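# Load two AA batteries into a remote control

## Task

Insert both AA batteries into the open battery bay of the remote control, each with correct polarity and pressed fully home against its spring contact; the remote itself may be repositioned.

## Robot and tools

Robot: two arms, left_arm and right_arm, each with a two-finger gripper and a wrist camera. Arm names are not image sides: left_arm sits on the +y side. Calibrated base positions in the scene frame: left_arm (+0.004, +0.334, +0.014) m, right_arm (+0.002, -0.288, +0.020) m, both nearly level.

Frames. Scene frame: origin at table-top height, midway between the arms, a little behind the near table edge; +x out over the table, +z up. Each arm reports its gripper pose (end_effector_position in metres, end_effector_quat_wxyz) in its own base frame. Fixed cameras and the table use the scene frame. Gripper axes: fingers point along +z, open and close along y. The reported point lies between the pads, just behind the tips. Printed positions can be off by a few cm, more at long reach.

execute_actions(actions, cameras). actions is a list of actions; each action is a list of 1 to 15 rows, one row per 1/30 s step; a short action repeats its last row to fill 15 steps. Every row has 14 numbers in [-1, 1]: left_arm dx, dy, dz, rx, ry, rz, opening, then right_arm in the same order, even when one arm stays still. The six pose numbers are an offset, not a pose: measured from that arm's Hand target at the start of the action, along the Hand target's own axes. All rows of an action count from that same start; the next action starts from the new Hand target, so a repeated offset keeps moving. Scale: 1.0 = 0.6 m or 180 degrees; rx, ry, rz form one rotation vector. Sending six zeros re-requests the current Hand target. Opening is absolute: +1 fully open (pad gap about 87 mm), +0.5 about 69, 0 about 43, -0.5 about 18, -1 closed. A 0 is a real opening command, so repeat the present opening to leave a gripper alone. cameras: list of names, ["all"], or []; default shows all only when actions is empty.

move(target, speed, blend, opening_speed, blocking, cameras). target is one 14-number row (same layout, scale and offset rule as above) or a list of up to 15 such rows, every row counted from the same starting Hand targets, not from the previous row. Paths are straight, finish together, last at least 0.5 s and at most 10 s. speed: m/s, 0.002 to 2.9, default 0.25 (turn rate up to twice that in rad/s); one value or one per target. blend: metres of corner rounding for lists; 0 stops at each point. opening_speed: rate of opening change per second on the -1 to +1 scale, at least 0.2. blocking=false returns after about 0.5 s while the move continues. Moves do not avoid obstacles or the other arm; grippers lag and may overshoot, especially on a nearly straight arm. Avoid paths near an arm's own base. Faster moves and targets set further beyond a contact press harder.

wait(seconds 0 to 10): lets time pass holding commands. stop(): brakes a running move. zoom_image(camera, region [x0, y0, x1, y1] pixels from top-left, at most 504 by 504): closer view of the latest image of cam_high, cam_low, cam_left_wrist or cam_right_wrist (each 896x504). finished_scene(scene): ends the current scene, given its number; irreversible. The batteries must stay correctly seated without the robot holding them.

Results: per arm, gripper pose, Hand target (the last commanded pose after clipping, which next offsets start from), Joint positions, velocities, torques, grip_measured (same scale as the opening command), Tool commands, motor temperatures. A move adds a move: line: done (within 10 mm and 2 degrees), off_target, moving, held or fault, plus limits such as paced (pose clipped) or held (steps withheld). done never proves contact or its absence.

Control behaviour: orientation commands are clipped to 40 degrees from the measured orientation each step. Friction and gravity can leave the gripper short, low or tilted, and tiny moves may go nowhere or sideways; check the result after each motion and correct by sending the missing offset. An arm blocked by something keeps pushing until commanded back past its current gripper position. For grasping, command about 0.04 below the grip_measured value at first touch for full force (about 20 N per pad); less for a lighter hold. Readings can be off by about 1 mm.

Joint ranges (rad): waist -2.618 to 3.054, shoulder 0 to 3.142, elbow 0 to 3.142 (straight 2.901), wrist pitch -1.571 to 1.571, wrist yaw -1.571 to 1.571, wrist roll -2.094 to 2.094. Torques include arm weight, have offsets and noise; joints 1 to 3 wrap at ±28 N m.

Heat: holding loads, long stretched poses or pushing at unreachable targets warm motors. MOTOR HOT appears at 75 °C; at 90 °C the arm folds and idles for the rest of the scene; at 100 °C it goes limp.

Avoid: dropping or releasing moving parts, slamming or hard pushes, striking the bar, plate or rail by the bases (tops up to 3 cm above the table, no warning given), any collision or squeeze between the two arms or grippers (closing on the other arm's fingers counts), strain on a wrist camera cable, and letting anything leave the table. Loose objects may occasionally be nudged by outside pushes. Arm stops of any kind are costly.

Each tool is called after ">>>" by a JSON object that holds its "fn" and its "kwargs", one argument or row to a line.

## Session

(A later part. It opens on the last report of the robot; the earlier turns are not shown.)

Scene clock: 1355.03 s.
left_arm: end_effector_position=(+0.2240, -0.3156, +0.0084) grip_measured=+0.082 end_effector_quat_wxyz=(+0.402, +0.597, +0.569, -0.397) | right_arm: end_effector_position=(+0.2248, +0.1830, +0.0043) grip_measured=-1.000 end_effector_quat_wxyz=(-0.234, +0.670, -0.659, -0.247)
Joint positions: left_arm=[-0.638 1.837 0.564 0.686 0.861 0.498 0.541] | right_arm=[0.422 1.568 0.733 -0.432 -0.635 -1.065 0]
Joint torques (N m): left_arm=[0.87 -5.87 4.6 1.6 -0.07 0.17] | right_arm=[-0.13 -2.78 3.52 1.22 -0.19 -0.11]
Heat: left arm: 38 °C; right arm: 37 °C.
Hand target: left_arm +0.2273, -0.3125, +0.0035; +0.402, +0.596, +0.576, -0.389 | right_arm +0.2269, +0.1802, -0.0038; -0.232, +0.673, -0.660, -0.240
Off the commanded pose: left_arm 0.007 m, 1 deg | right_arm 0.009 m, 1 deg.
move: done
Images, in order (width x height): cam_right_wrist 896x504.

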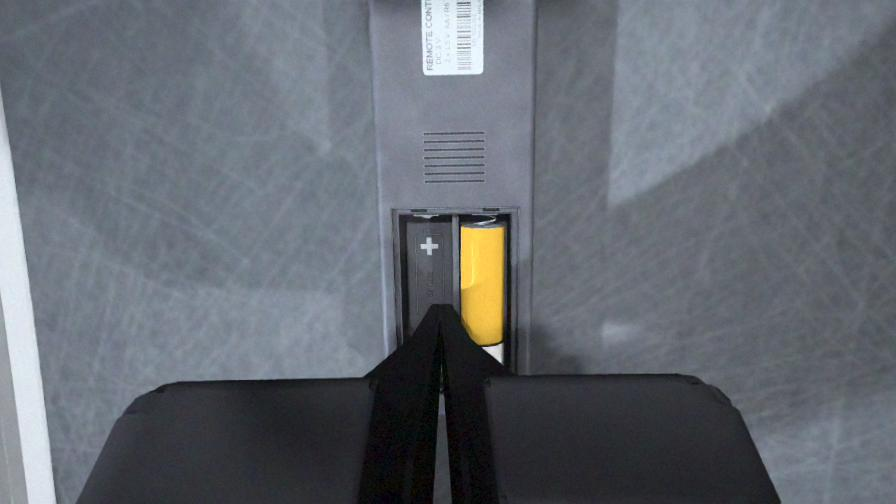

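>>> {"fn": "move", "kwargs": {
  "target": [
    [0,0,0,0,0,0,-0.1,-0.0315,0,-0.0389,0,0,0,-0.86],
    [0,0,0,0,0,0,-0.1,-0.0315,-0.0225,-0.0389,0,0,0,-0.86],
    [0,0,0,0,0,0,-0.1,-0.0178,-0.0225,-0.0220,0,0,0,-0.86]
  ],
  "speed": [0.1,0.1,0.06],
  "cameras": ["cam_right_wrist"]
}}

>>> {"fn": "move", "kwargs": {
  "target": [
    [0,0,0,0,0,0,-0.1,-0.021,0,-0.0259,0,0,0,-0.86],
    [0,0,0,0,0,0,-0.1,-0.021,-0.023,-0.0259,0,0,0,-0.86],
    [0,0,0,0,0,0,-0.1,0,-0.023,0,0,0,0,-0.86]
  ],
  "speed": [0.1,0.1,0.06],
  "cameras": ["cam_right_wrist"]
}}

Scene clock: 1369.20 s.
left_arm: end_effector_position=(+0.2245, -0.3155, +0.0083) grip_measured=+0.082 end_effector_quat_wxyz=(+0.403, +0.597, +0.570, -0.396) | right_arm: end_effector_position=(+0.2396, +0.1810, +0.0172) grip_measured=-0.860 end_effector_quat_wxyz=(-0.232, +0.670, -0.662, -0.241)
Joint positions: left_arm=[-0.638 1.837 0.564 0.686 0.858 0.498 0.541] | right_arm=[0.402 1.584 0.817 -0.512 -0.626 -1.086 0.07]
Joint torques (N m): left_arm=[0.91 -5.81 4.63 1.6 -0.03 0.15] | right_arm=[-0.06 -3.71 4.16 1.04 -0.37 -0.13]
Heat: left arm: 38 °C; right arm: 36 °C.
Hand target: left_arm +0.2273, -0.3124, +0.0035; +0.402, +0.596, +0.576, -0.389 | right_arm +0.2405, +0.1805, +0.0131; -0.232, +0.673, -0.660, -0.240
Off the commanded pose: left_arm 0.006 m, 1 deg | right_arm 0.004 m, 0 deg.
move: done
Images, in order (width x height): cam_right_wrist 896x504.

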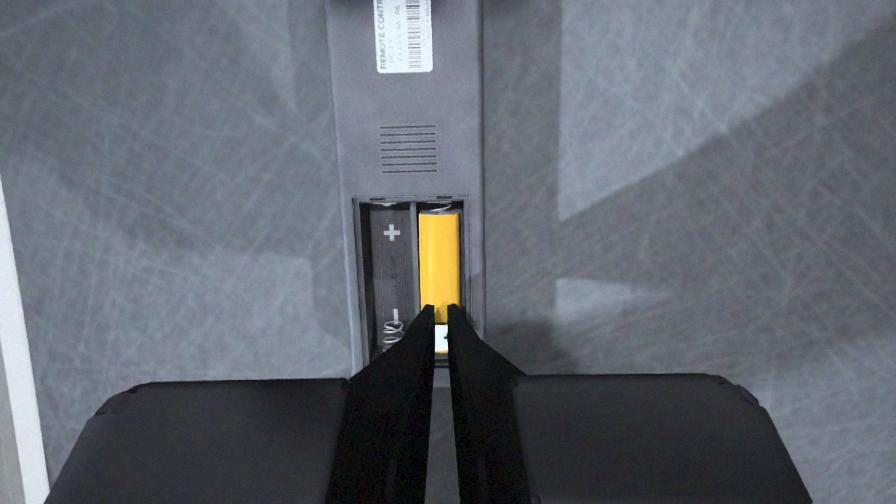

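Scene clock: 1371.57 s.
left_arm: end_effector_position=(+0.2245, -0.3155, +0.0083) grip_measured=+0.082 end_effector_quat_wxyz=(+0.403, +0.597, +0.570, -0.396) | right_arm: end_effector_position=(+0.2549, +0.1811, +0.0187) grip_measured=-0.860 end_effector_quat_wxyz=(-0.234, +0.671, -0.662, -0.238)
Joint positions: left_arm=[-0.638 1.837 0.564 0.686 0.858 0.497 0.541] | right_arm=[0.383 1.631 0.874 -0.529 -0.628 -1.109 0.07]
Joint torques (N m): left_arm=[0.88 -5.83 4.57 1.6 -0.05 0.18] | right_arm=[0.01 -3.79 3.97 1.02 -0.42 -0.12]
Heat: left arm: 38 °C; right arm: 36 °C.
Hand target: left_arm +0.2273, -0.3124, +0.0035; +0.402, +0.596, +0.576, -0.389 | right_arm +0.2542, +0.1808, +0.0129; -0.232, +0.673, -0.660, -0.241
Off the commanded pose: left_arm 0.006 m, 1 deg | right_arm 0.006 m, 1 deg.
move: done
Images, in order (width x height): cam_right_wrist 896x504.

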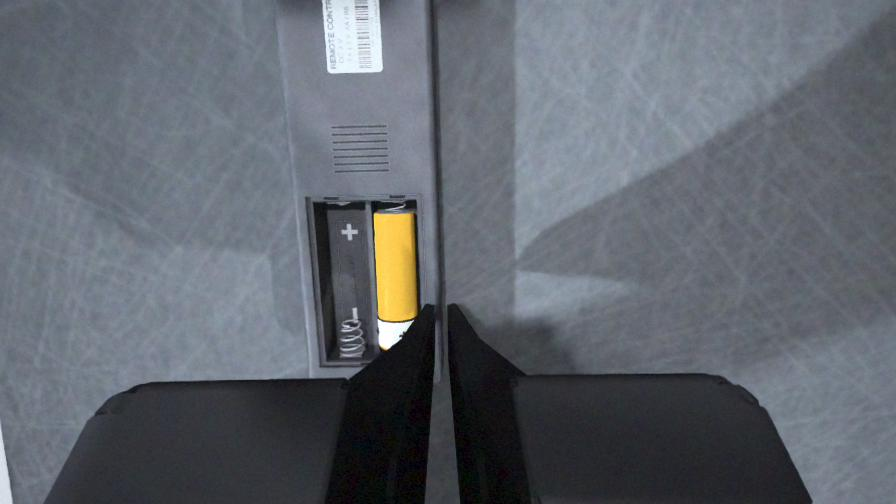

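>>> {"fn": "move", "kwargs": {
  "target": [
    [0,0,0,0,0,0,-0.1,-0.0629,0,-0.0777,0,0,0,-0.86],
    [0,0,0,0,0,0,-0.1,0.1217,-0.1185,-0.1778,-0.0073,0.05,-0.0105,-0.35],
    [0,0,0,0,0,0,-0.1,0.165,-0.1185,-0.1244,-0.0073,0.05,-0.0105,-0.35]
  ],
  "speed": [0.1,0.2,0.1],
  "cameras": ["cam_right_wrist"]
}}

Scene clock: 1392.13 s.
left_arm: end_effector_position=(+0.2245, -0.3155, +0.0083) grip_measured=+0.082 end_effector_quat_wxyz=(+0.403, +0.597, +0.570, -0.396) | right_arm: end_effector_position=(+0.3276, +0.0590, +0.0132) grip_measured=-0.350 end_effector_quat_wxyz=(-0.179, +0.699, -0.665, -0.191)
Joint positions: left_arm=[-0.638 1.837 0.564 0.686 0.858 0.497 0.541] | right_arm=[0.02 1.89 1.224 -0.926 -0.528 -1.606 0.325]
Joint torques (N m): left_arm=[0.87 -5.85 4.64 1.6 -0.05 0.18] | right_arm=[0.28 -5.81 4.08 0.35 -0.28 -0.12]
Heat: left arm: 38 °C; right arm: 35 °C.
Hand target: left_arm +0.2273, -0.3124, +0.0035; +0.402, +0.596, +0.576, -0.389 | right_arm +0.3278, +0.0584, +0.0082; -0.176, +0.703, -0.663, -0.191
Off the commanded pose: left_arm 0.006 m, 1 deg | right_arm 0.005 m, 1 deg.
move: done
Images, in order (width x height): cam_right_wrist 896x504.

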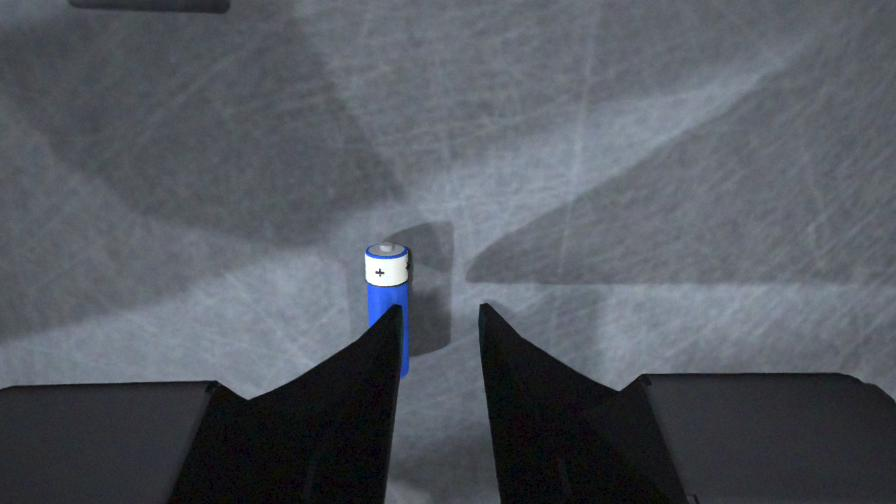

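>>> {"fn": "move", "kwargs": {
  "target": [
    [0,0,0,0,0,0,-0.1,-0.025,0,-0.0433,0,0,0,-0.35],
    [0,0,0,0,0,0,-0.1,-0.025,0.031,-0.0433,0,0,0,-0.3],
    [0,0,0,0,0,0,-0.1,-0.008,0.031,-0.0139,0,0,0,-0.3]
  ],
  "speed": 0.1,
  "cameras": ["cam_right_wrist"]
}}

Scene clock: 1401.67 s.
left_arm: end_effector_position=(+0.2245, -0.3155, +0.0083) grip_measured=+0.082 end_effector_quat_wxyz=(+0.403, +0.597, +0.570, -0.396) | right_arm: end_effector_position=(+0.3078, +0.0586, +0.0174) grip_measured=-0.300 end_effector_quat_wxyz=(-0.172, +0.698, -0.666, -0.197)
Joint positions: left_arm=[-0.638 1.837 0.564 0.686 0.858 0.497 0.541] | right_arm=[0.02 1.831 1.163 -0.943 -0.528 -1.609 0.35]
Joint torques (N m): left_arm=[0.9 -5.85 4.59 1.6 -0.04 0.16] | right_arm=[0.02 -7.12 3.89 0.29 -0.28 -0.13]
Heat: left arm: 38 °C; right arm: 36 °C.
Hand target: left_arm +0.2273, -0.3124, +0.0035; +0.402, +0.596, +0.576, -0.389 | right_arm +0.3094, +0.0572, +0.0180; -0.176, +0.703, -0.662, -0.191
Off the commanded pose: left_arm 0.006 m, 1 deg | right_arm 0.002 m, 1 deg.
move: done
Images, in order (width x height): cam_right_wrist 896x504.

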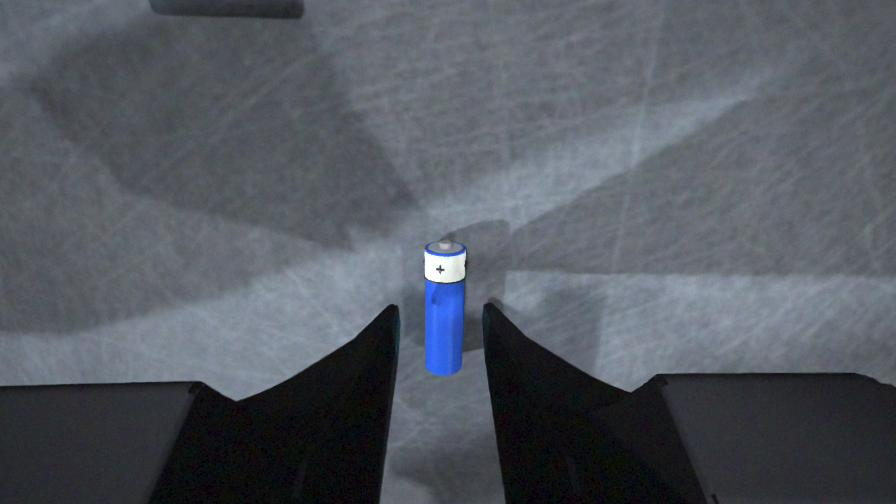

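>>> {"fn": "move", "kwargs": {
  "target": [
    [0,0,0,0,0,0,-0.1,0.0192,0,0.0332,0,0,0,-0.3],
    [0,0,0,0,0,0,-0.1,0.0192,0,0.0332,0,0,0,-0.78]
  ],
  "speed": 0.07,
  "opening_speed": 0.5,
  "cameras": ["cam_right_wrist"]
}}

Scene clock: 1409.17 s.
left_arm: end_effector_position=(+0.2245, -0.3155, +0.0083) grip_measured=+0.082 end_effector_quat_wxyz=(+0.403, +0.597, +0.570, -0.396) | right_arm: end_effector_position=(+0.3096, +0.0586, +0.0001) grip_measured=-0.618 end_effector_quat_wxyz=(-0.179, +0.700, -0.664, -0.190)
Joint positions: left_arm=[-0.638 1.837 0.564 0.686 0.858 0.497 0.541] | right_arm=[0.02 1.85 1.111 -0.853 -0.528 -1.609 0.191]
Joint torques (N m): left_arm=[0.9 -5.83 4.63 1.59 -0.05 0.16] | right_arm=[0.02 -5.3 3.89 0.33 -0.28 -0.13]
Heat: left arm: 38 °C; right arm: 36 °C.
Hand target: left_arm +0.2273, -0.3124, +0.0035; +0.402, +0.596, +0.576, -0.389 | right_arm +0.3092, +0.0572, -0.0051; -0.176, +0.703, -0.662, -0.191
Off the commanded pose: left_arm 0.006 m, 1 deg | right_arm 0.005 m, 1 deg.
move: done
Images, in order (width x height): cam_right_wrist 896x504.

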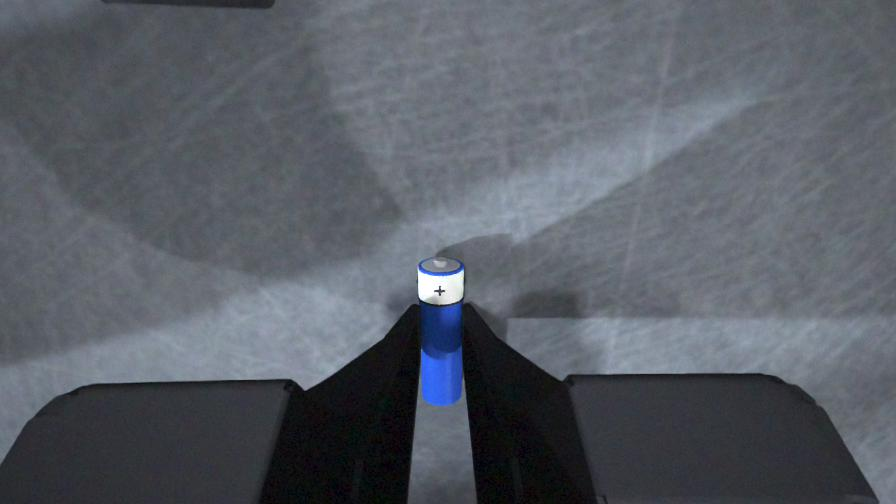

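>>> {"fn": "move", "kwargs": {
  "target": [
    [0,0,0,0,0,0,-0.1,-0.0667,0,-0.1155,0,0,0,-0.8],
    [0,0,0,0,0,0,-0.1,-0.2882,0.128,0.0452,0,-0.122,0,-0.8]
  ],
  "speed": [0.12,0.18],
  "cameras": ["cam_right_wrist"]
}}

>>> {"fn": "zoom_image", "kwargs": {
  "camera": "cam_right_wrist",
  "region": [380, 240, 550, 460]
}}

Scene clock: 1419.27 s.
left_arm: end_effector_position=(+0.2245, -0.3155, +0.0083) grip_measured=+0.082 end_effector_quat_wxyz=(+0.403, +0.597, +0.570, -0.396) | right_arm: end_effector_position=(+0.2224, +0.2120, +0.0500) grip_measured=-0.618 end_effector_quat_wxyz=(-0.284, +0.652, -0.625, -0.322)
Joint positions: left_arm=[-0.638 1.837 0.564 0.686 0.858 0.497 0.541] | right_arm=[0.414 1.507 0.793 -0.479 -0.824 -1.032 0.191]
Joint torques (N m): left_arm=[0.88 -5.82 4.57 1.59 -0.04 0.16] | right_arm=[0.85 -7.04 4.37 1.17 -0.52 0.11]
Heat: left arm: 38 °C; right arm: 36 °C.
Hand target: left_arm +0.2273, -0.3124, +0.0035; +0.402, +0.596, +0.576, -0.389 | right_arm +0.2230, +0.2156, +0.0585; -0.299, +0.654, -0.617, -0.321
Off the commanded pose: left_arm 0.006 m, 1 deg | right_arm 0.009 m, 2 deg.
move: done
Images, in order (width x height): cam_right_wrist 896x504.

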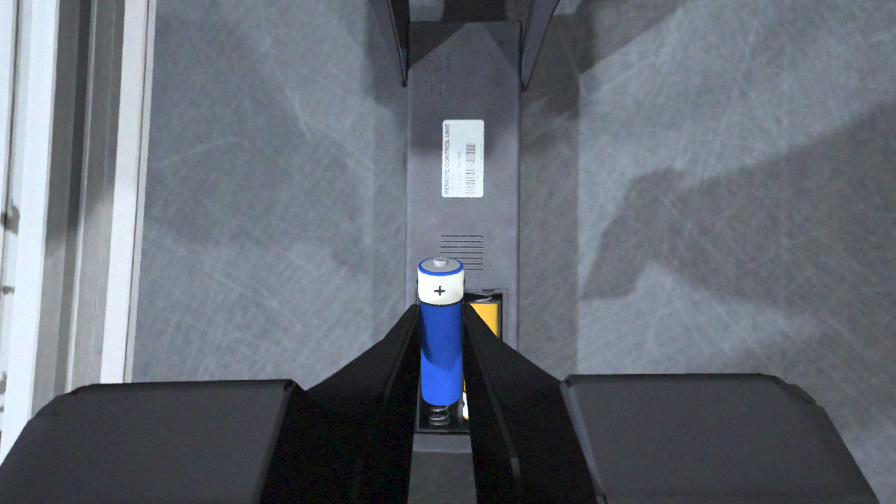

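Scaled by 2.291 from the camera's 896x504 image, which has a finer 1280x720 frame.

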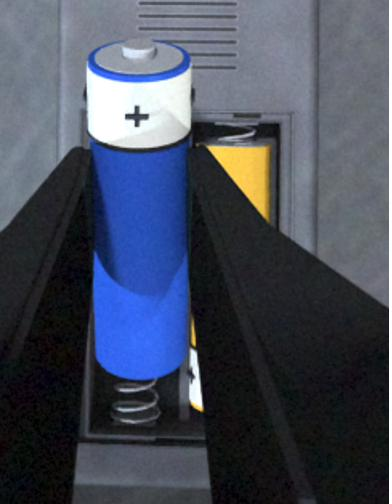

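>>> {"fn": "move", "kwargs": {
  "target": [0,0,0,0,0,0,-0.1,0.051,0.0033,0.0419,0,0,0,-0.8],
  "speed": 0.07,
  "cameras": ["cam_right_wrist"]
}}

>>> {"fn": "zoom_image", "kwargs": {
  "camera": "cam_right_wrist",
  "region": [380, 260, 550, 480]
}}

Scene clock: 1426.23 s.
left_arm: end_effector_position=(+0.2245, -0.3155, +0.0083) grip_measured=+0.082 end_effector_quat_wxyz=(+0.403, +0.597, +0.570, -0.396) | right_arm: end_effector_position=(+0.2223, +0.2142, +0.0217) grip_measured=-0.618 end_effector_quat_wxyz=(-0.301, +0.655, -0.617, -0.317)
Joint positions: left_arm=[-0.638 1.837 0.564 0.686 0.858 0.497 0.541] | right_arm=[0.421 1.551 0.688 -0.283 -0.824 -1.022 0.191]
Joint torques (N m): left_arm=[0.85 -5.87 4.59 1.6 -0.05 0.16] | right_arm=[0.85 -3.47 4.11 1.27 -0.48 0.11]
Heat: left arm: 38 °C; right arm: 36 °C.
Hand target: left_arm +0.2274, -0.3124, +0.0034; +0.402, +0.596, +0.576, -0.389 | right_arm +0.2206, +0.2164, +0.0189; -0.299, +0.654, -0.617, -0.321
Off the commanded pose: left_arm 0.006 m, 1 deg | right_arm 0.004 m, 1 deg.
move: done
Images, in order (width x height): cam_right_wrist 896x504.

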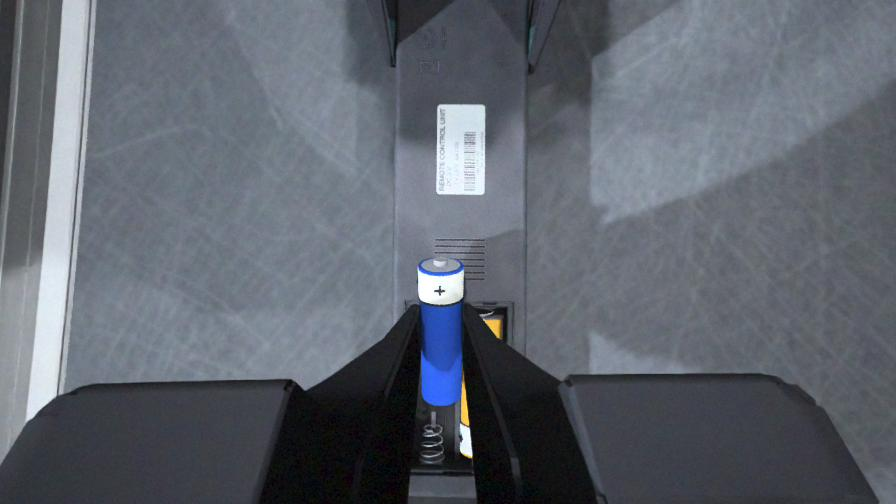

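Scaled by 2.291 from the camera's 896x504 image, which has a finer 1280x720 frame.

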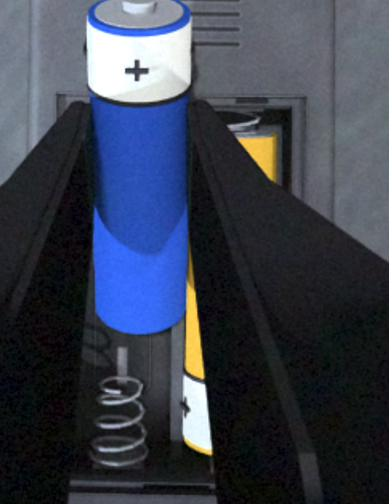

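>>> {"fn": "move", "kwargs": {
  "target": [
    [0,0,0,0,0,0,-0.1,-0.0105,0,-0.0082,0,0,0,-0.8],
    [0,0,0,0,0,0,-0.1,-0.0105,0.0083,-0.0082,0,0,0,-0.8],
    [0,0,0,0,0,0,-0.1,0.004,0.0075,0.0031,0,0,0,-0.8]
  ],
  "speed": 0.05,
  "cameras": ["cam_right_wrist"]
}}

>>> {"fn": "zoom_image", "kwargs": {
  "camera": "cam_right_wrist",
  "region": [380, 260, 550, 480]
}}

Scene clock: 1435.00 s.
left_arm: end_effector_position=(+0.2245, -0.3155, +0.0083) grip_measured=+0.082 end_effector_quat_wxyz=(+0.403, +0.597, +0.570, -0.396) | right_arm: end_effector_position=(+0.2180, +0.2143, +0.0178) grip_measured=-0.618 end_effector_quat_wxyz=(-0.298, +0.654, -0.618, -0.319)
Joint positions: left_arm=[-0.638 1.837 0.564 0.686 0.858 0.497 0.541] | right_arm=[0.427 1.551 0.669 -0.264 -0.824 -1.013 0.191]
Joint torques (N m): left_arm=[0.91 -5.86 4.67 1.61 -0.05 0.18] | right_arm=[0.85 -4.15 3.64 1.33 -0.45 0.1]
Heat: left arm: 38 °C; right arm: 36 °C.
Hand target: left_arm +0.2274, -0.3124, +0.0034; +0.402, +0.596, +0.576, -0.389 | right_arm +0.2162, +0.2161, +0.0159; -0.299, +0.654, -0.617, -0.321
Off the commanded pose: left_arm 0.006 m, 1 deg | right_arm 0.003 m, 0 deg.
move: done
Images, in order (width x height): cam_right_wrist 896x504.

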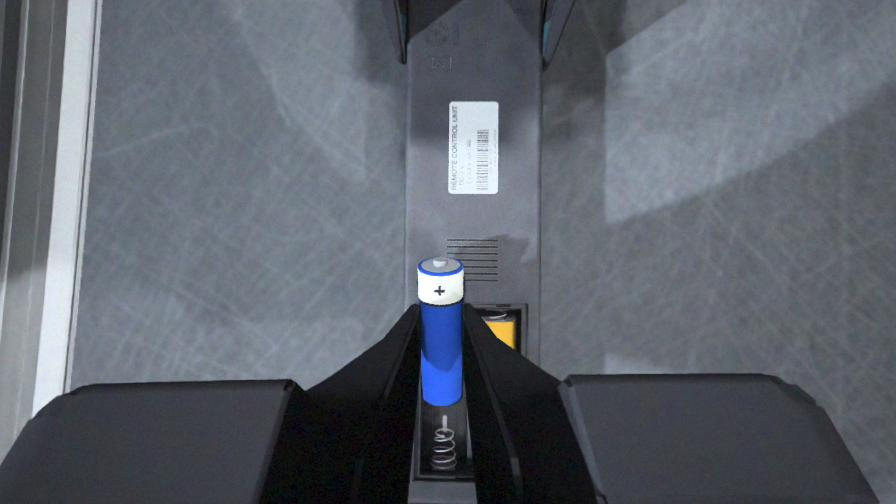

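Scaled by 2.291 from the camera's 896x504 image, which has a finer 1280x720 frame.

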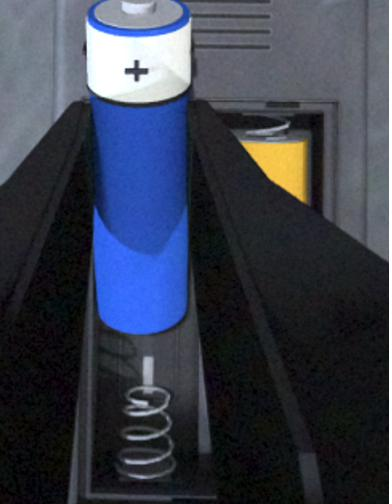

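>>> {"fn": "move", "kwargs": {
  "target": [0,0,0,0,0,0,-0.1,0.0246,-0.0025,-0.0316,0,0,0,-0.82],
  "speed": 0.05,
  "cameras": ["cam_right_wrist"]
}}

>>> {"fn": "zoom_image", "kwargs": {
  "camera": "cam_right_wrist",
  "region": [380, 230, 550, 450]
}}

Scene clock: 1441.43 s.
left_arm: end_effector_position=(+0.2245, -0.3155, +0.0083) grip_measured=+0.082 end_effector_quat_wxyz=(+0.403, +0.597, +0.570, -0.396) | right_arm: end_effector_position=(+0.2212, +0.1969, +0.0172) grip_measured=-0.618 end_effector_quat_wxyz=(-0.306, +0.655, -0.611, -0.322)
Joint positions: left_arm=[-0.638 1.837 0.564 0.686 0.858 0.497 0.541] | right_arm=[0.348 1.551 0.666 -0.329 -0.869 -1.126 0.191]
Joint torques (N m): left_arm=[0.9 -5.81 4.62 1.6 -0.06 0.16] | right_arm=[-0.69 -4.59 4.38 0.66 -0.37 -0.11]
Heat: left arm: 38 °C; right arm: 35 °C.
Hand target: left_arm +0.2274, -0.3124, +0.0034; +0.402, +0.596, +0.576, -0.389 | right_arm +0.2192, +0.1922, +0.0160; -0.299, +0.654, -0.617, -0.321
Off the commanded pose: left_arm 0.006 m, 1 deg | right_arm 0.005 m, 1 deg.
move: done
Images, in order (width x height): cam_right_wrist 896x504.

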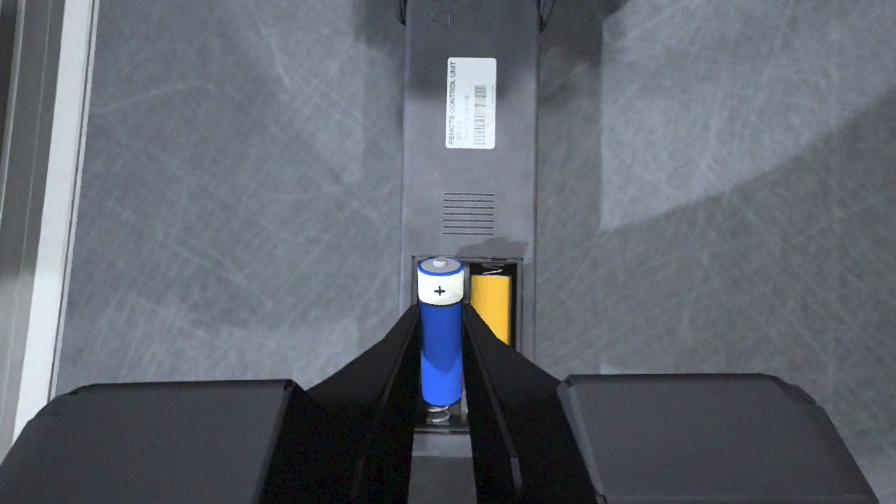

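Scaled by 2.291 from the camera's 896x504 image, which has a finer 1280x720 frame.

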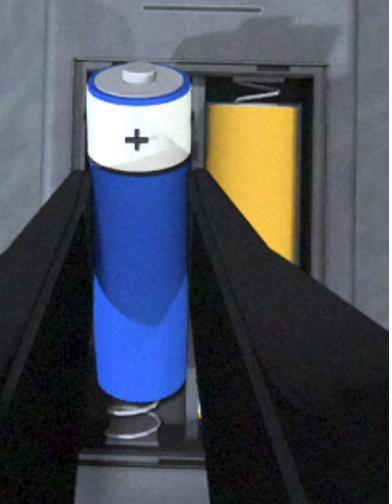

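>>> {"fn": "move", "kwargs": {
  "target": [
    [0,0,0,0,0,0,-0.1,0.0103,0.002,-0.0132,0,0,0,-0.82],
    [0,0,0,0,0,0,-0.1,0.0180,0.003,-0.0150,0,0.105,0,-0.84]
  ],
  "speed": [0.05,0.06],
  "cameras": ["cam_right_wrist","cam_left_wrist"]
}}

>>> {"fn": "zoom_image", "kwargs": {
  "camera": "cam_right_wrist",
  "region": [380, 200, 550, 420]
}}

>>> {"fn": "zoom_image", "kwargs": {
  "camera": "cam_left_wrist",
  "region": [360, 0, 510, 70]
}}

Scene clock: 1453.57 s.
left_arm: end_effector_position=(+0.2247, -0.3159, +0.0089) grip_measured=+0.082 end_effector_quat_wxyz=(+0.404, +0.597, +0.569, -0.396) | right_arm: end_effector_position=(+0.2195, +0.1951, +0.0165) grip_measured=-0.618 end_effector_quat_wxyz=(-0.225, +0.701, -0.634, -0.236)
Joint positions: left_arm=[-0.638 1.837 0.564 0.69 0.86 0.497 0.541] | right_arm=[0.491 1.546 0.781 -0.499 -0.599 -1.086 0.191]
Joint torques (N m): left_arm=[0.88 -5.83 4.66 1.56 -0.05 0.16] | right_arm=[-0.28 -4.96 5.45 0.24 0.54 0.13]
Heat: left arm: 38 °C; right arm: 35 °C.
Hand target: left_arm +0.2273, -0.3124, +0.0034; +0.402, +0.596, +0.576, -0.389 | right_arm +0.2182, +0.1784, +0.0130; -0.193, +0.697, -0.657, -0.209
Off the commanded pose: left_arm 0.007 m, 1 deg | right_arm 0.017 m, 6 deg.
move: off_target (right_arm); target 2's new opening was sent with right_arm's hand 0.017 m and 6 deg from that target
Images, in order (width x height): cam_left_wrist 896x504, cam_right_wrist 896x504.

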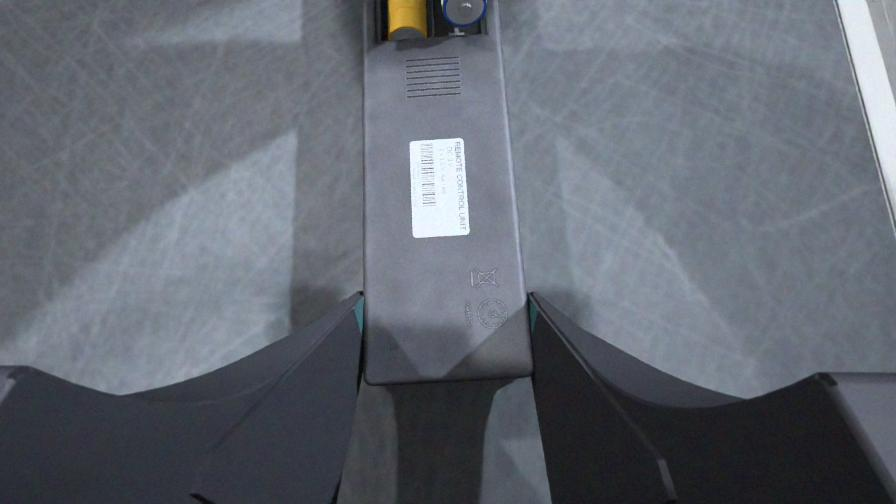

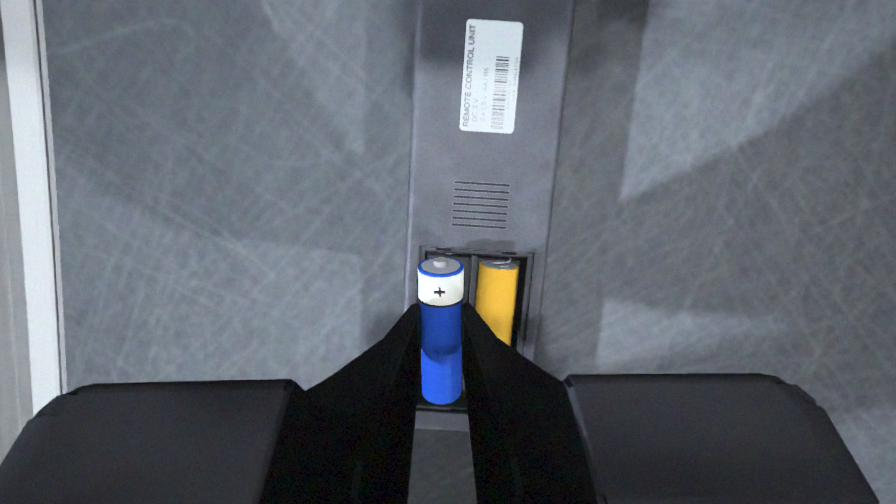

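Scaled by 2.291 from the camera's 896x504 image, which has a finer 1280x720 frame.

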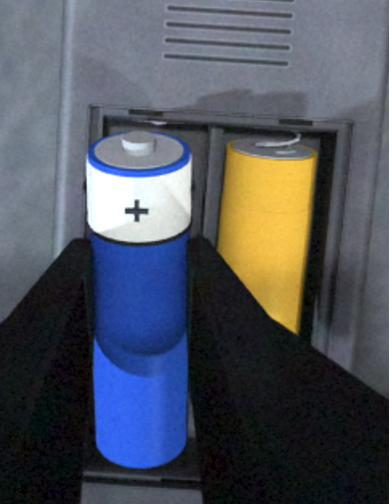

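Scaled by 3.360 from the camera's 896x504 image, which has a finer 1280x720 frame.

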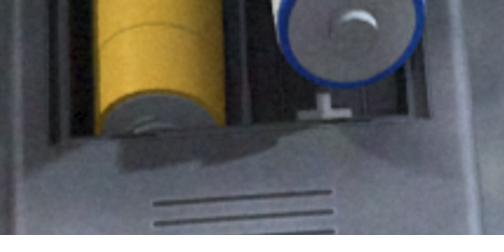

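>>> {"fn": "move", "kwargs": {
  "target": [0,0,0,0,0,0,-0.1,0.0073,-0.005,0.0112,0,0.04,0,-0.84],
  "speed": 0.05,
  "cameras": ["cam_right_wrist","cam_left_wrist"]
}}

>>> {"fn": "zoom_image", "kwargs": {
  "camera": "cam_right_wrist",
  "region": [380, 200, 550, 420]
}}

>>> {"fn": "zoom_image", "kwargs": {
  "camera": "cam_left_wrist",
  "region": [360, 0, 510, 70]
}}

Scene clock: 1462.80 s.
left_arm: end_effector_position=(+0.2254, -0.3158, +0.0088) grip_measured=+0.082 end_effector_quat_wxyz=(+0.405, +0.597, +0.569, -0.395) | right_arm: end_effector_position=(+0.2225, +0.1908, +0.0145) grip_measured=-0.618 end_effector_quat_wxyz=(-0.181, +0.711, -0.654, -0.186)
Joint positions: left_arm=[-0.638 1.837 0.564 0.691 0.856 0.497 0.541] | right_arm=[0.555 1.575 0.844 -0.567 -0.455 -1.035 0.191]
Joint torques (N m): left_arm=[0.85 -5.83 4.6 1.56 -0.02 0.17] | right_arm=[0.34 -2.65 4.92 0.57 0.39 0.06]
Heat: left arm: 38 °C; right arm: 35 °C.
Hand target: left_arm +0.2274, -0.3124, +0.0035; +0.402, +0.596, +0.576, -0.389 | right_arm +0.2211, +0.1786, +0.0049; -0.152, +0.709, -0.668, -0.165
Off the commanded pose: left_arm 0.007 m, 1 deg | right_arm 0.015 m, 4 deg.
move: off_target (right_arm)
Images, in order (width x height): cam_left_wrist 896x504, cam_right_wrist 896x504.

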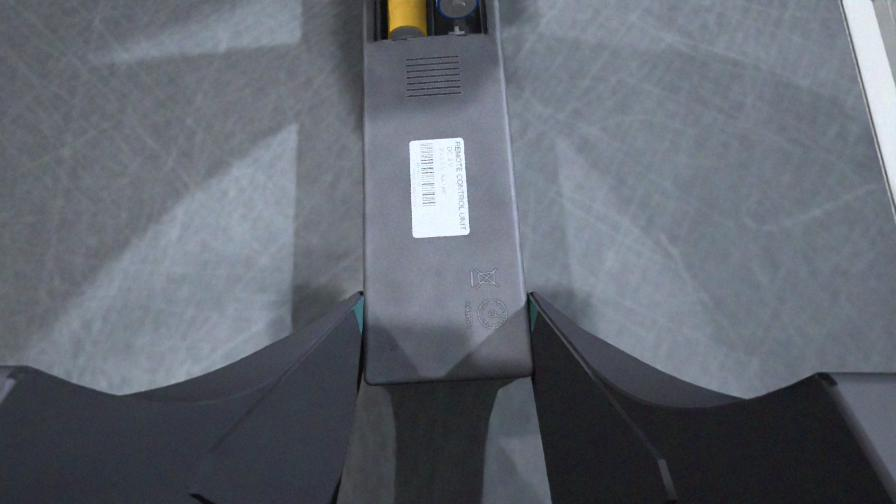

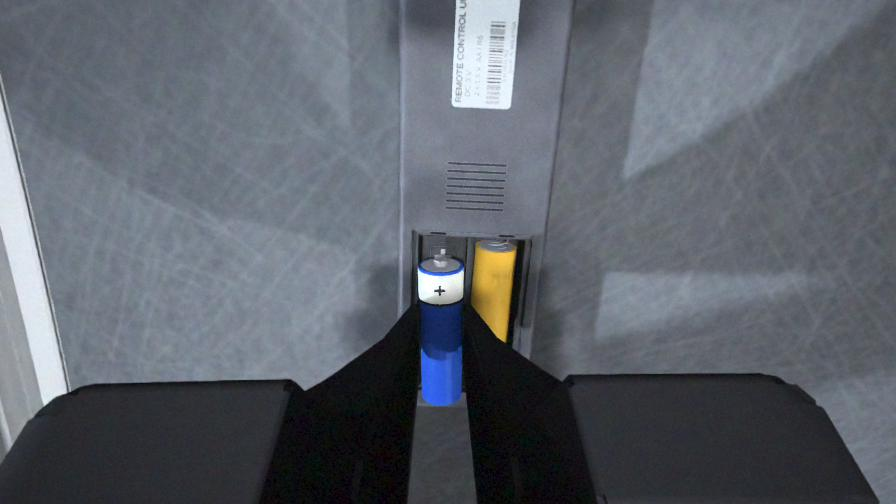

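Scaled by 2.291 from the camera's 896x504 image, which has a finer 1280x720 frame.

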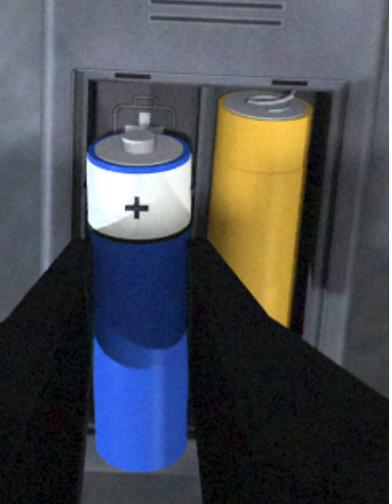

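Scaled by 3.360 from the camera's 896x504 image, which has a finer 1280x720 frame.

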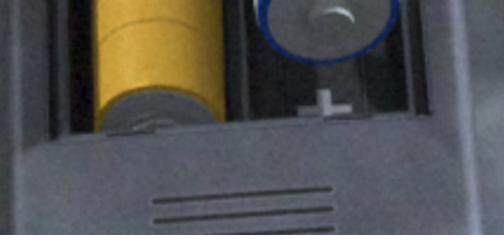

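>>> {"fn": "move", "kwargs": {
  "target": [
    [0,0,0,0,0,0,-0.1,-0.0219,0,-0.045,0,0,0,-0.84],
    [0,0,0,0,0,0,-0.1,-0.0758,0,-0.0187,0,-0.145,0,-0.82]
  ],
  "speed": 0.06,
  "cameras": ["cam_right_wrist"]
}}

>>> {"fn": "zoom_image", "kwargs": {
  "camera": "cam_right_wrist",
  "region": [380, 260, 550, 480]
}}

Scene clock: 1478.63 s.
left_arm: end_effector_position=(+0.2256, -0.3157, +0.0087) grip_measured=+0.082 end_effector_quat_wxyz=(+0.405, +0.596, +0.570, -0.394) | right_arm: end_effector_position=(+0.2172, +0.2121, +0.0269) grip_measured=-0.618 end_effector_quat_wxyz=(-0.283, +0.656, -0.623, -0.319)
Joint positions: left_arm=[-0.638 1.837 0.564 0.691 0.855 0.497 0.541] | right_arm=[0.427 1.538 0.719 -0.365 -0.814 -1.028 0.191]
Joint torques (N m): left_arm=[0.91 -5.79 4.63 1.57 -0.01 0.16] | right_arm=[-0.14 -6.65 4.12 1.2 -0.62 0.1]
Heat: left arm: 39 °C; right arm: 35 °C.
Hand target: left_arm +0.2273, -0.3124, +0.0034; +0.402, +0.596, +0.576, -0.389 | right_arm +0.2191, +0.2145, +0.0349; -0.299, +0.654, -0.617, -0.321
Off the commanded pose: left_arm 0.006 m, 1 deg | right_arm 0.009 m, 2 deg.
move: done
Images, in order (width x height): cam_right_wrist 896x504.

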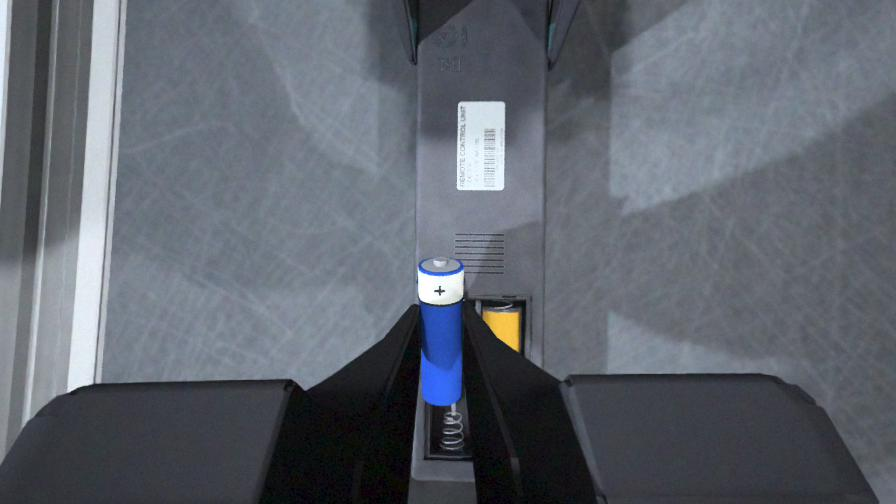

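Scaled by 2.291 from the camera's 896x504 image, which has a finer 1280x720 frame.

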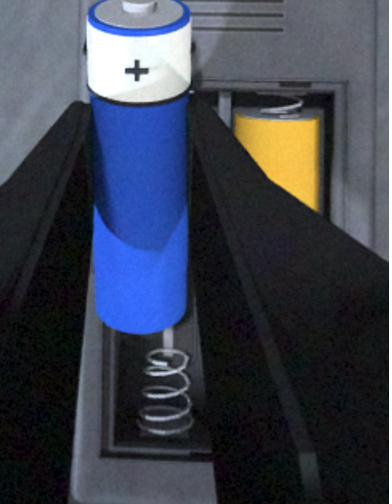

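>>> {"fn": "move", "kwargs": {
  "target": [
    [0,0,0,0,0,0,-0.1,0,-0.0075,0,0,0,0,-0.82],
    [0,0,0,0,0,0,-0.1,0.0243,-0.0075,0.0231,0,0,0,-0.82]
  ],
  "speed": 0.06,
  "cameras": ["cam_right_wrist"]
}}

>>> {"fn": "zoom_image", "kwargs": {
  "camera": "cam_right_wrist",
  "region": [380, 260, 550, 480]
}}

Scene clock: 1490.03 s.
left_arm: end_effector_position=(+0.2254, -0.3156, +0.0085) grip_measured=+0.082 end_effector_quat_wxyz=(+0.405, +0.596, +0.570, -0.394) | right_arm: end_effector_position=(+0.2234, +0.2139, +0.0178) grip_measured=-0.618 end_effector_quat_wxyz=(-0.296, +0.654, -0.619, -0.316)
Joint positions: left_arm=[-0.638 1.837 0.564 0.69 0.855 0.497 0.541] | right_arm=[0.42 1.569 0.693 -0.279 -0.82 -1.023 0.191]
Joint torques (N m): left_arm=[0.85 -5.78 4.67 1.58 0 0.17] | right_arm=[0.59 -3.23 3.93 1.4 -0.53 0.06]
Heat: left arm: 39 °C; right arm: 36 °C.
Hand target: left_arm +0.2273, -0.3124, +0.0034; +0.402, +0.596, +0.576, -0.389 | right_arm +0.2234, +0.2167, +0.0148; -0.299, +0.654, -0.617, -0.321
Off the commanded pose: left_arm 0.006 m, 1 deg | right_arm 0.004 m, 1 deg.
move: done
Images, in order (width x height): cam_right_wrist 896x504.

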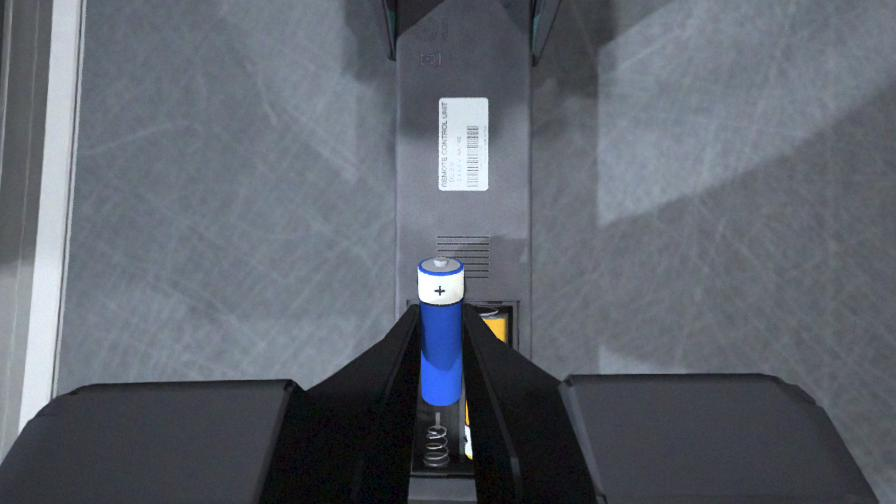

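Scaled by 2.291 from the camera's 896x504 image, which has a finer 1280x720 frame.

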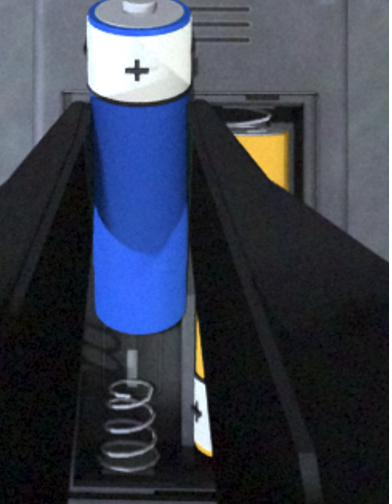

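>>> {"fn": "move", "kwargs": {
  "target": [
    [0,0,0,0,0,0,-0.1,0.004,0.0025,0.0031,0,0,0,-0.82],
    [0,0,0,0,0,0,-0.1,0.0235,0.0025,-0.0218,0,0,0,-0.82]
  ],
  "speed": 0.05,
  "cameras": ["cam_right_wrist"]
}}

>>> {"fn": "zoom_image", "kwargs": {
  "camera": "cam_right_wrist",
  "region": [380, 230, 550, 450]
}}

Scene clock: 1498.17 s.
left_arm: end_effector_position=(+0.2253, -0.3154, +0.0083) grip_measured=+0.082 end_effector_quat_wxyz=(+0.404, +0.596, +0.571, -0.394) | right_arm: end_effector_position=(+0.2248, +0.2020, +0.0166) grip_measured=-0.618 end_effector_quat_wxyz=(-0.306, +0.652, -0.613, -0.324)
Joint positions: left_arm=[-0.638 1.837 0.564 0.688 0.854 0.497 0.541] | right_arm=[0.361 1.569 0.677 -0.304 -0.866 -1.096 0.191]
Joint torques (N m): left_arm=[0.87 -5.83 4.59 1.59 -0.02 0.16] | right_arm=[-0.42 -3.75 4.03 0.86 -0.33 -0.2]
Heat: left arm: 39 °C; right arm: 36 °C.
Hand target: left_arm +0.2274, -0.3124, +0.0035; +0.402, +0.596, +0.576, -0.389 | right_arm +0.2230, +0.1977, +0.0117; -0.299, +0.654, -0.617, -0.321
Off the commanded pose: left_arm 0.006 m, 1 deg | right_arm 0.007 m, 1 deg.
move: done
Images, in order (width x height): cam_right_wrist 896x504.

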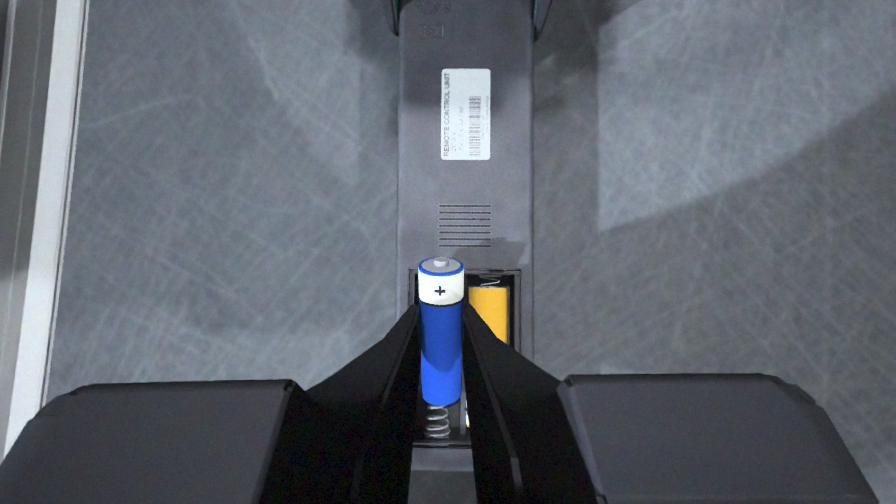

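Scaled by 2.291 from the camera's 896x504 image, which has a finer 1280x720 frame.

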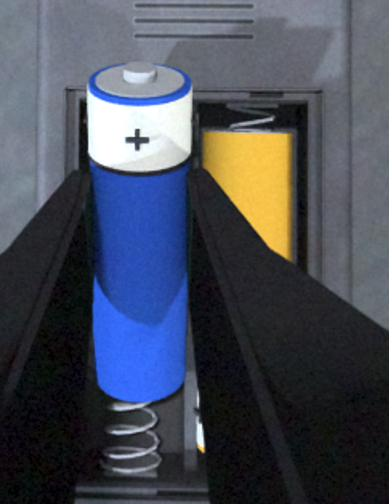

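>>> {"fn": "move", "kwargs": {
  "target": [0,0,0,0,0,0,-0.1,0.0068,0.002,-0.0086,0,0,0,-0.82],
  "speed": 0.05,
  "cameras": ["cam_right_wrist","cam_left_wrist"]
}}

>>> {"fn": "zoom_image", "kwargs": {
  "camera": "cam_right_wrist",
  "region": [380, 220, 550, 440]
}}

>>> {"fn": "zoom_image", "kwargs": {
  "camera": "cam_left_wrist",
  "region": [360, 0, 510, 70]
}}

Scene clock: 1504.57 s.
left_arm: end_effector_position=(+0.2259, -0.3155, +0.0083) grip_measured=+0.082 end_effector_quat_wxyz=(+0.405, +0.596, +0.571, -0.393) | right_arm: end_effector_position=(+0.2242, +0.1975, +0.0168) grip_measured=-0.618 end_effector_quat_wxyz=(-0.308, +0.653, -0.610, -0.327)
Joint positions: left_arm=[-0.638 1.837 0.564 0.69 0.852 0.497 0.541] | right_arm=[0.34 1.569 0.677 -0.329 -0.882 -1.133 0.191]
Joint torques (N m): left_arm=[0.87 -5.81 4.64 1.56 0.03 0.17] | right_arm=[-0.75 -4.23 3.77 0.76 -0.25 -0.15]
Heat: left arm: 39 °C; right arm: 35 °C.
Hand target: left_arm +0.2274, -0.3124, +0.0034; +0.402, +0.596, +0.576, -0.389 | right_arm +0.2222, +0.1911, +0.0117; -0.298, +0.654, -0.617, -0.321
Off the commanded pose: left_arm 0.006 m, 1 deg | right_arm 0.008 m, 1 deg.
move: done
Images, in order (width x height): cam_left_wrist 896x504, cam_right_wrist 896x504.

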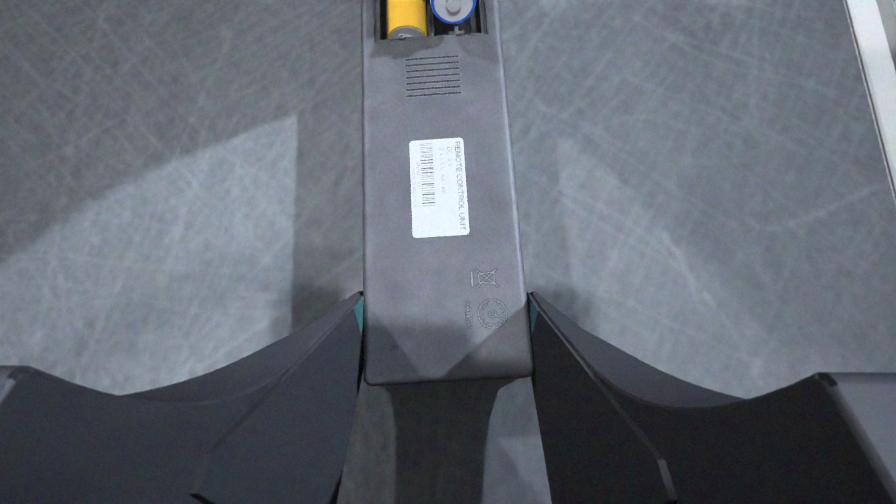

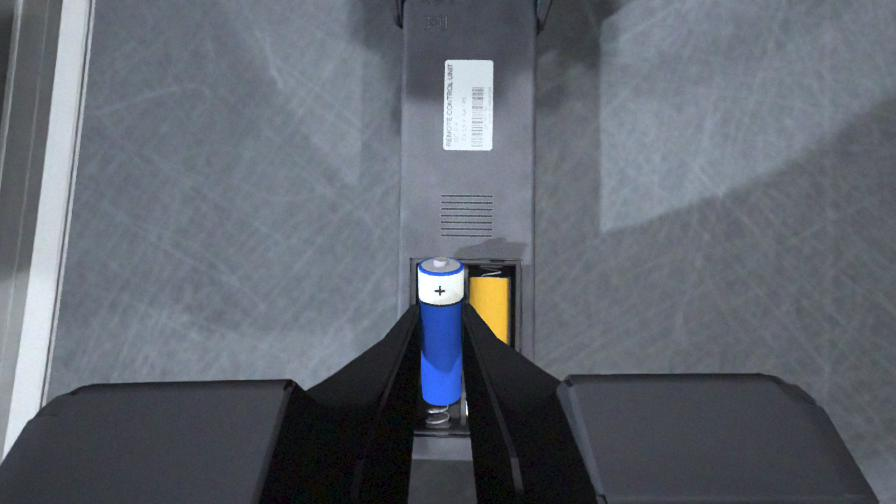

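Scaled by 2.291 from the camera's 896x504 image, which has a finer 1280x720 frame.

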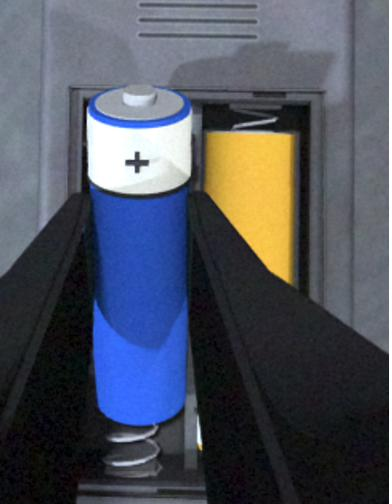

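Scaled by 3.360 from the camera's 896x504 image, which has a finer 1280x720 frame.

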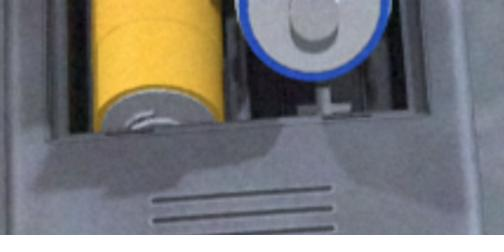

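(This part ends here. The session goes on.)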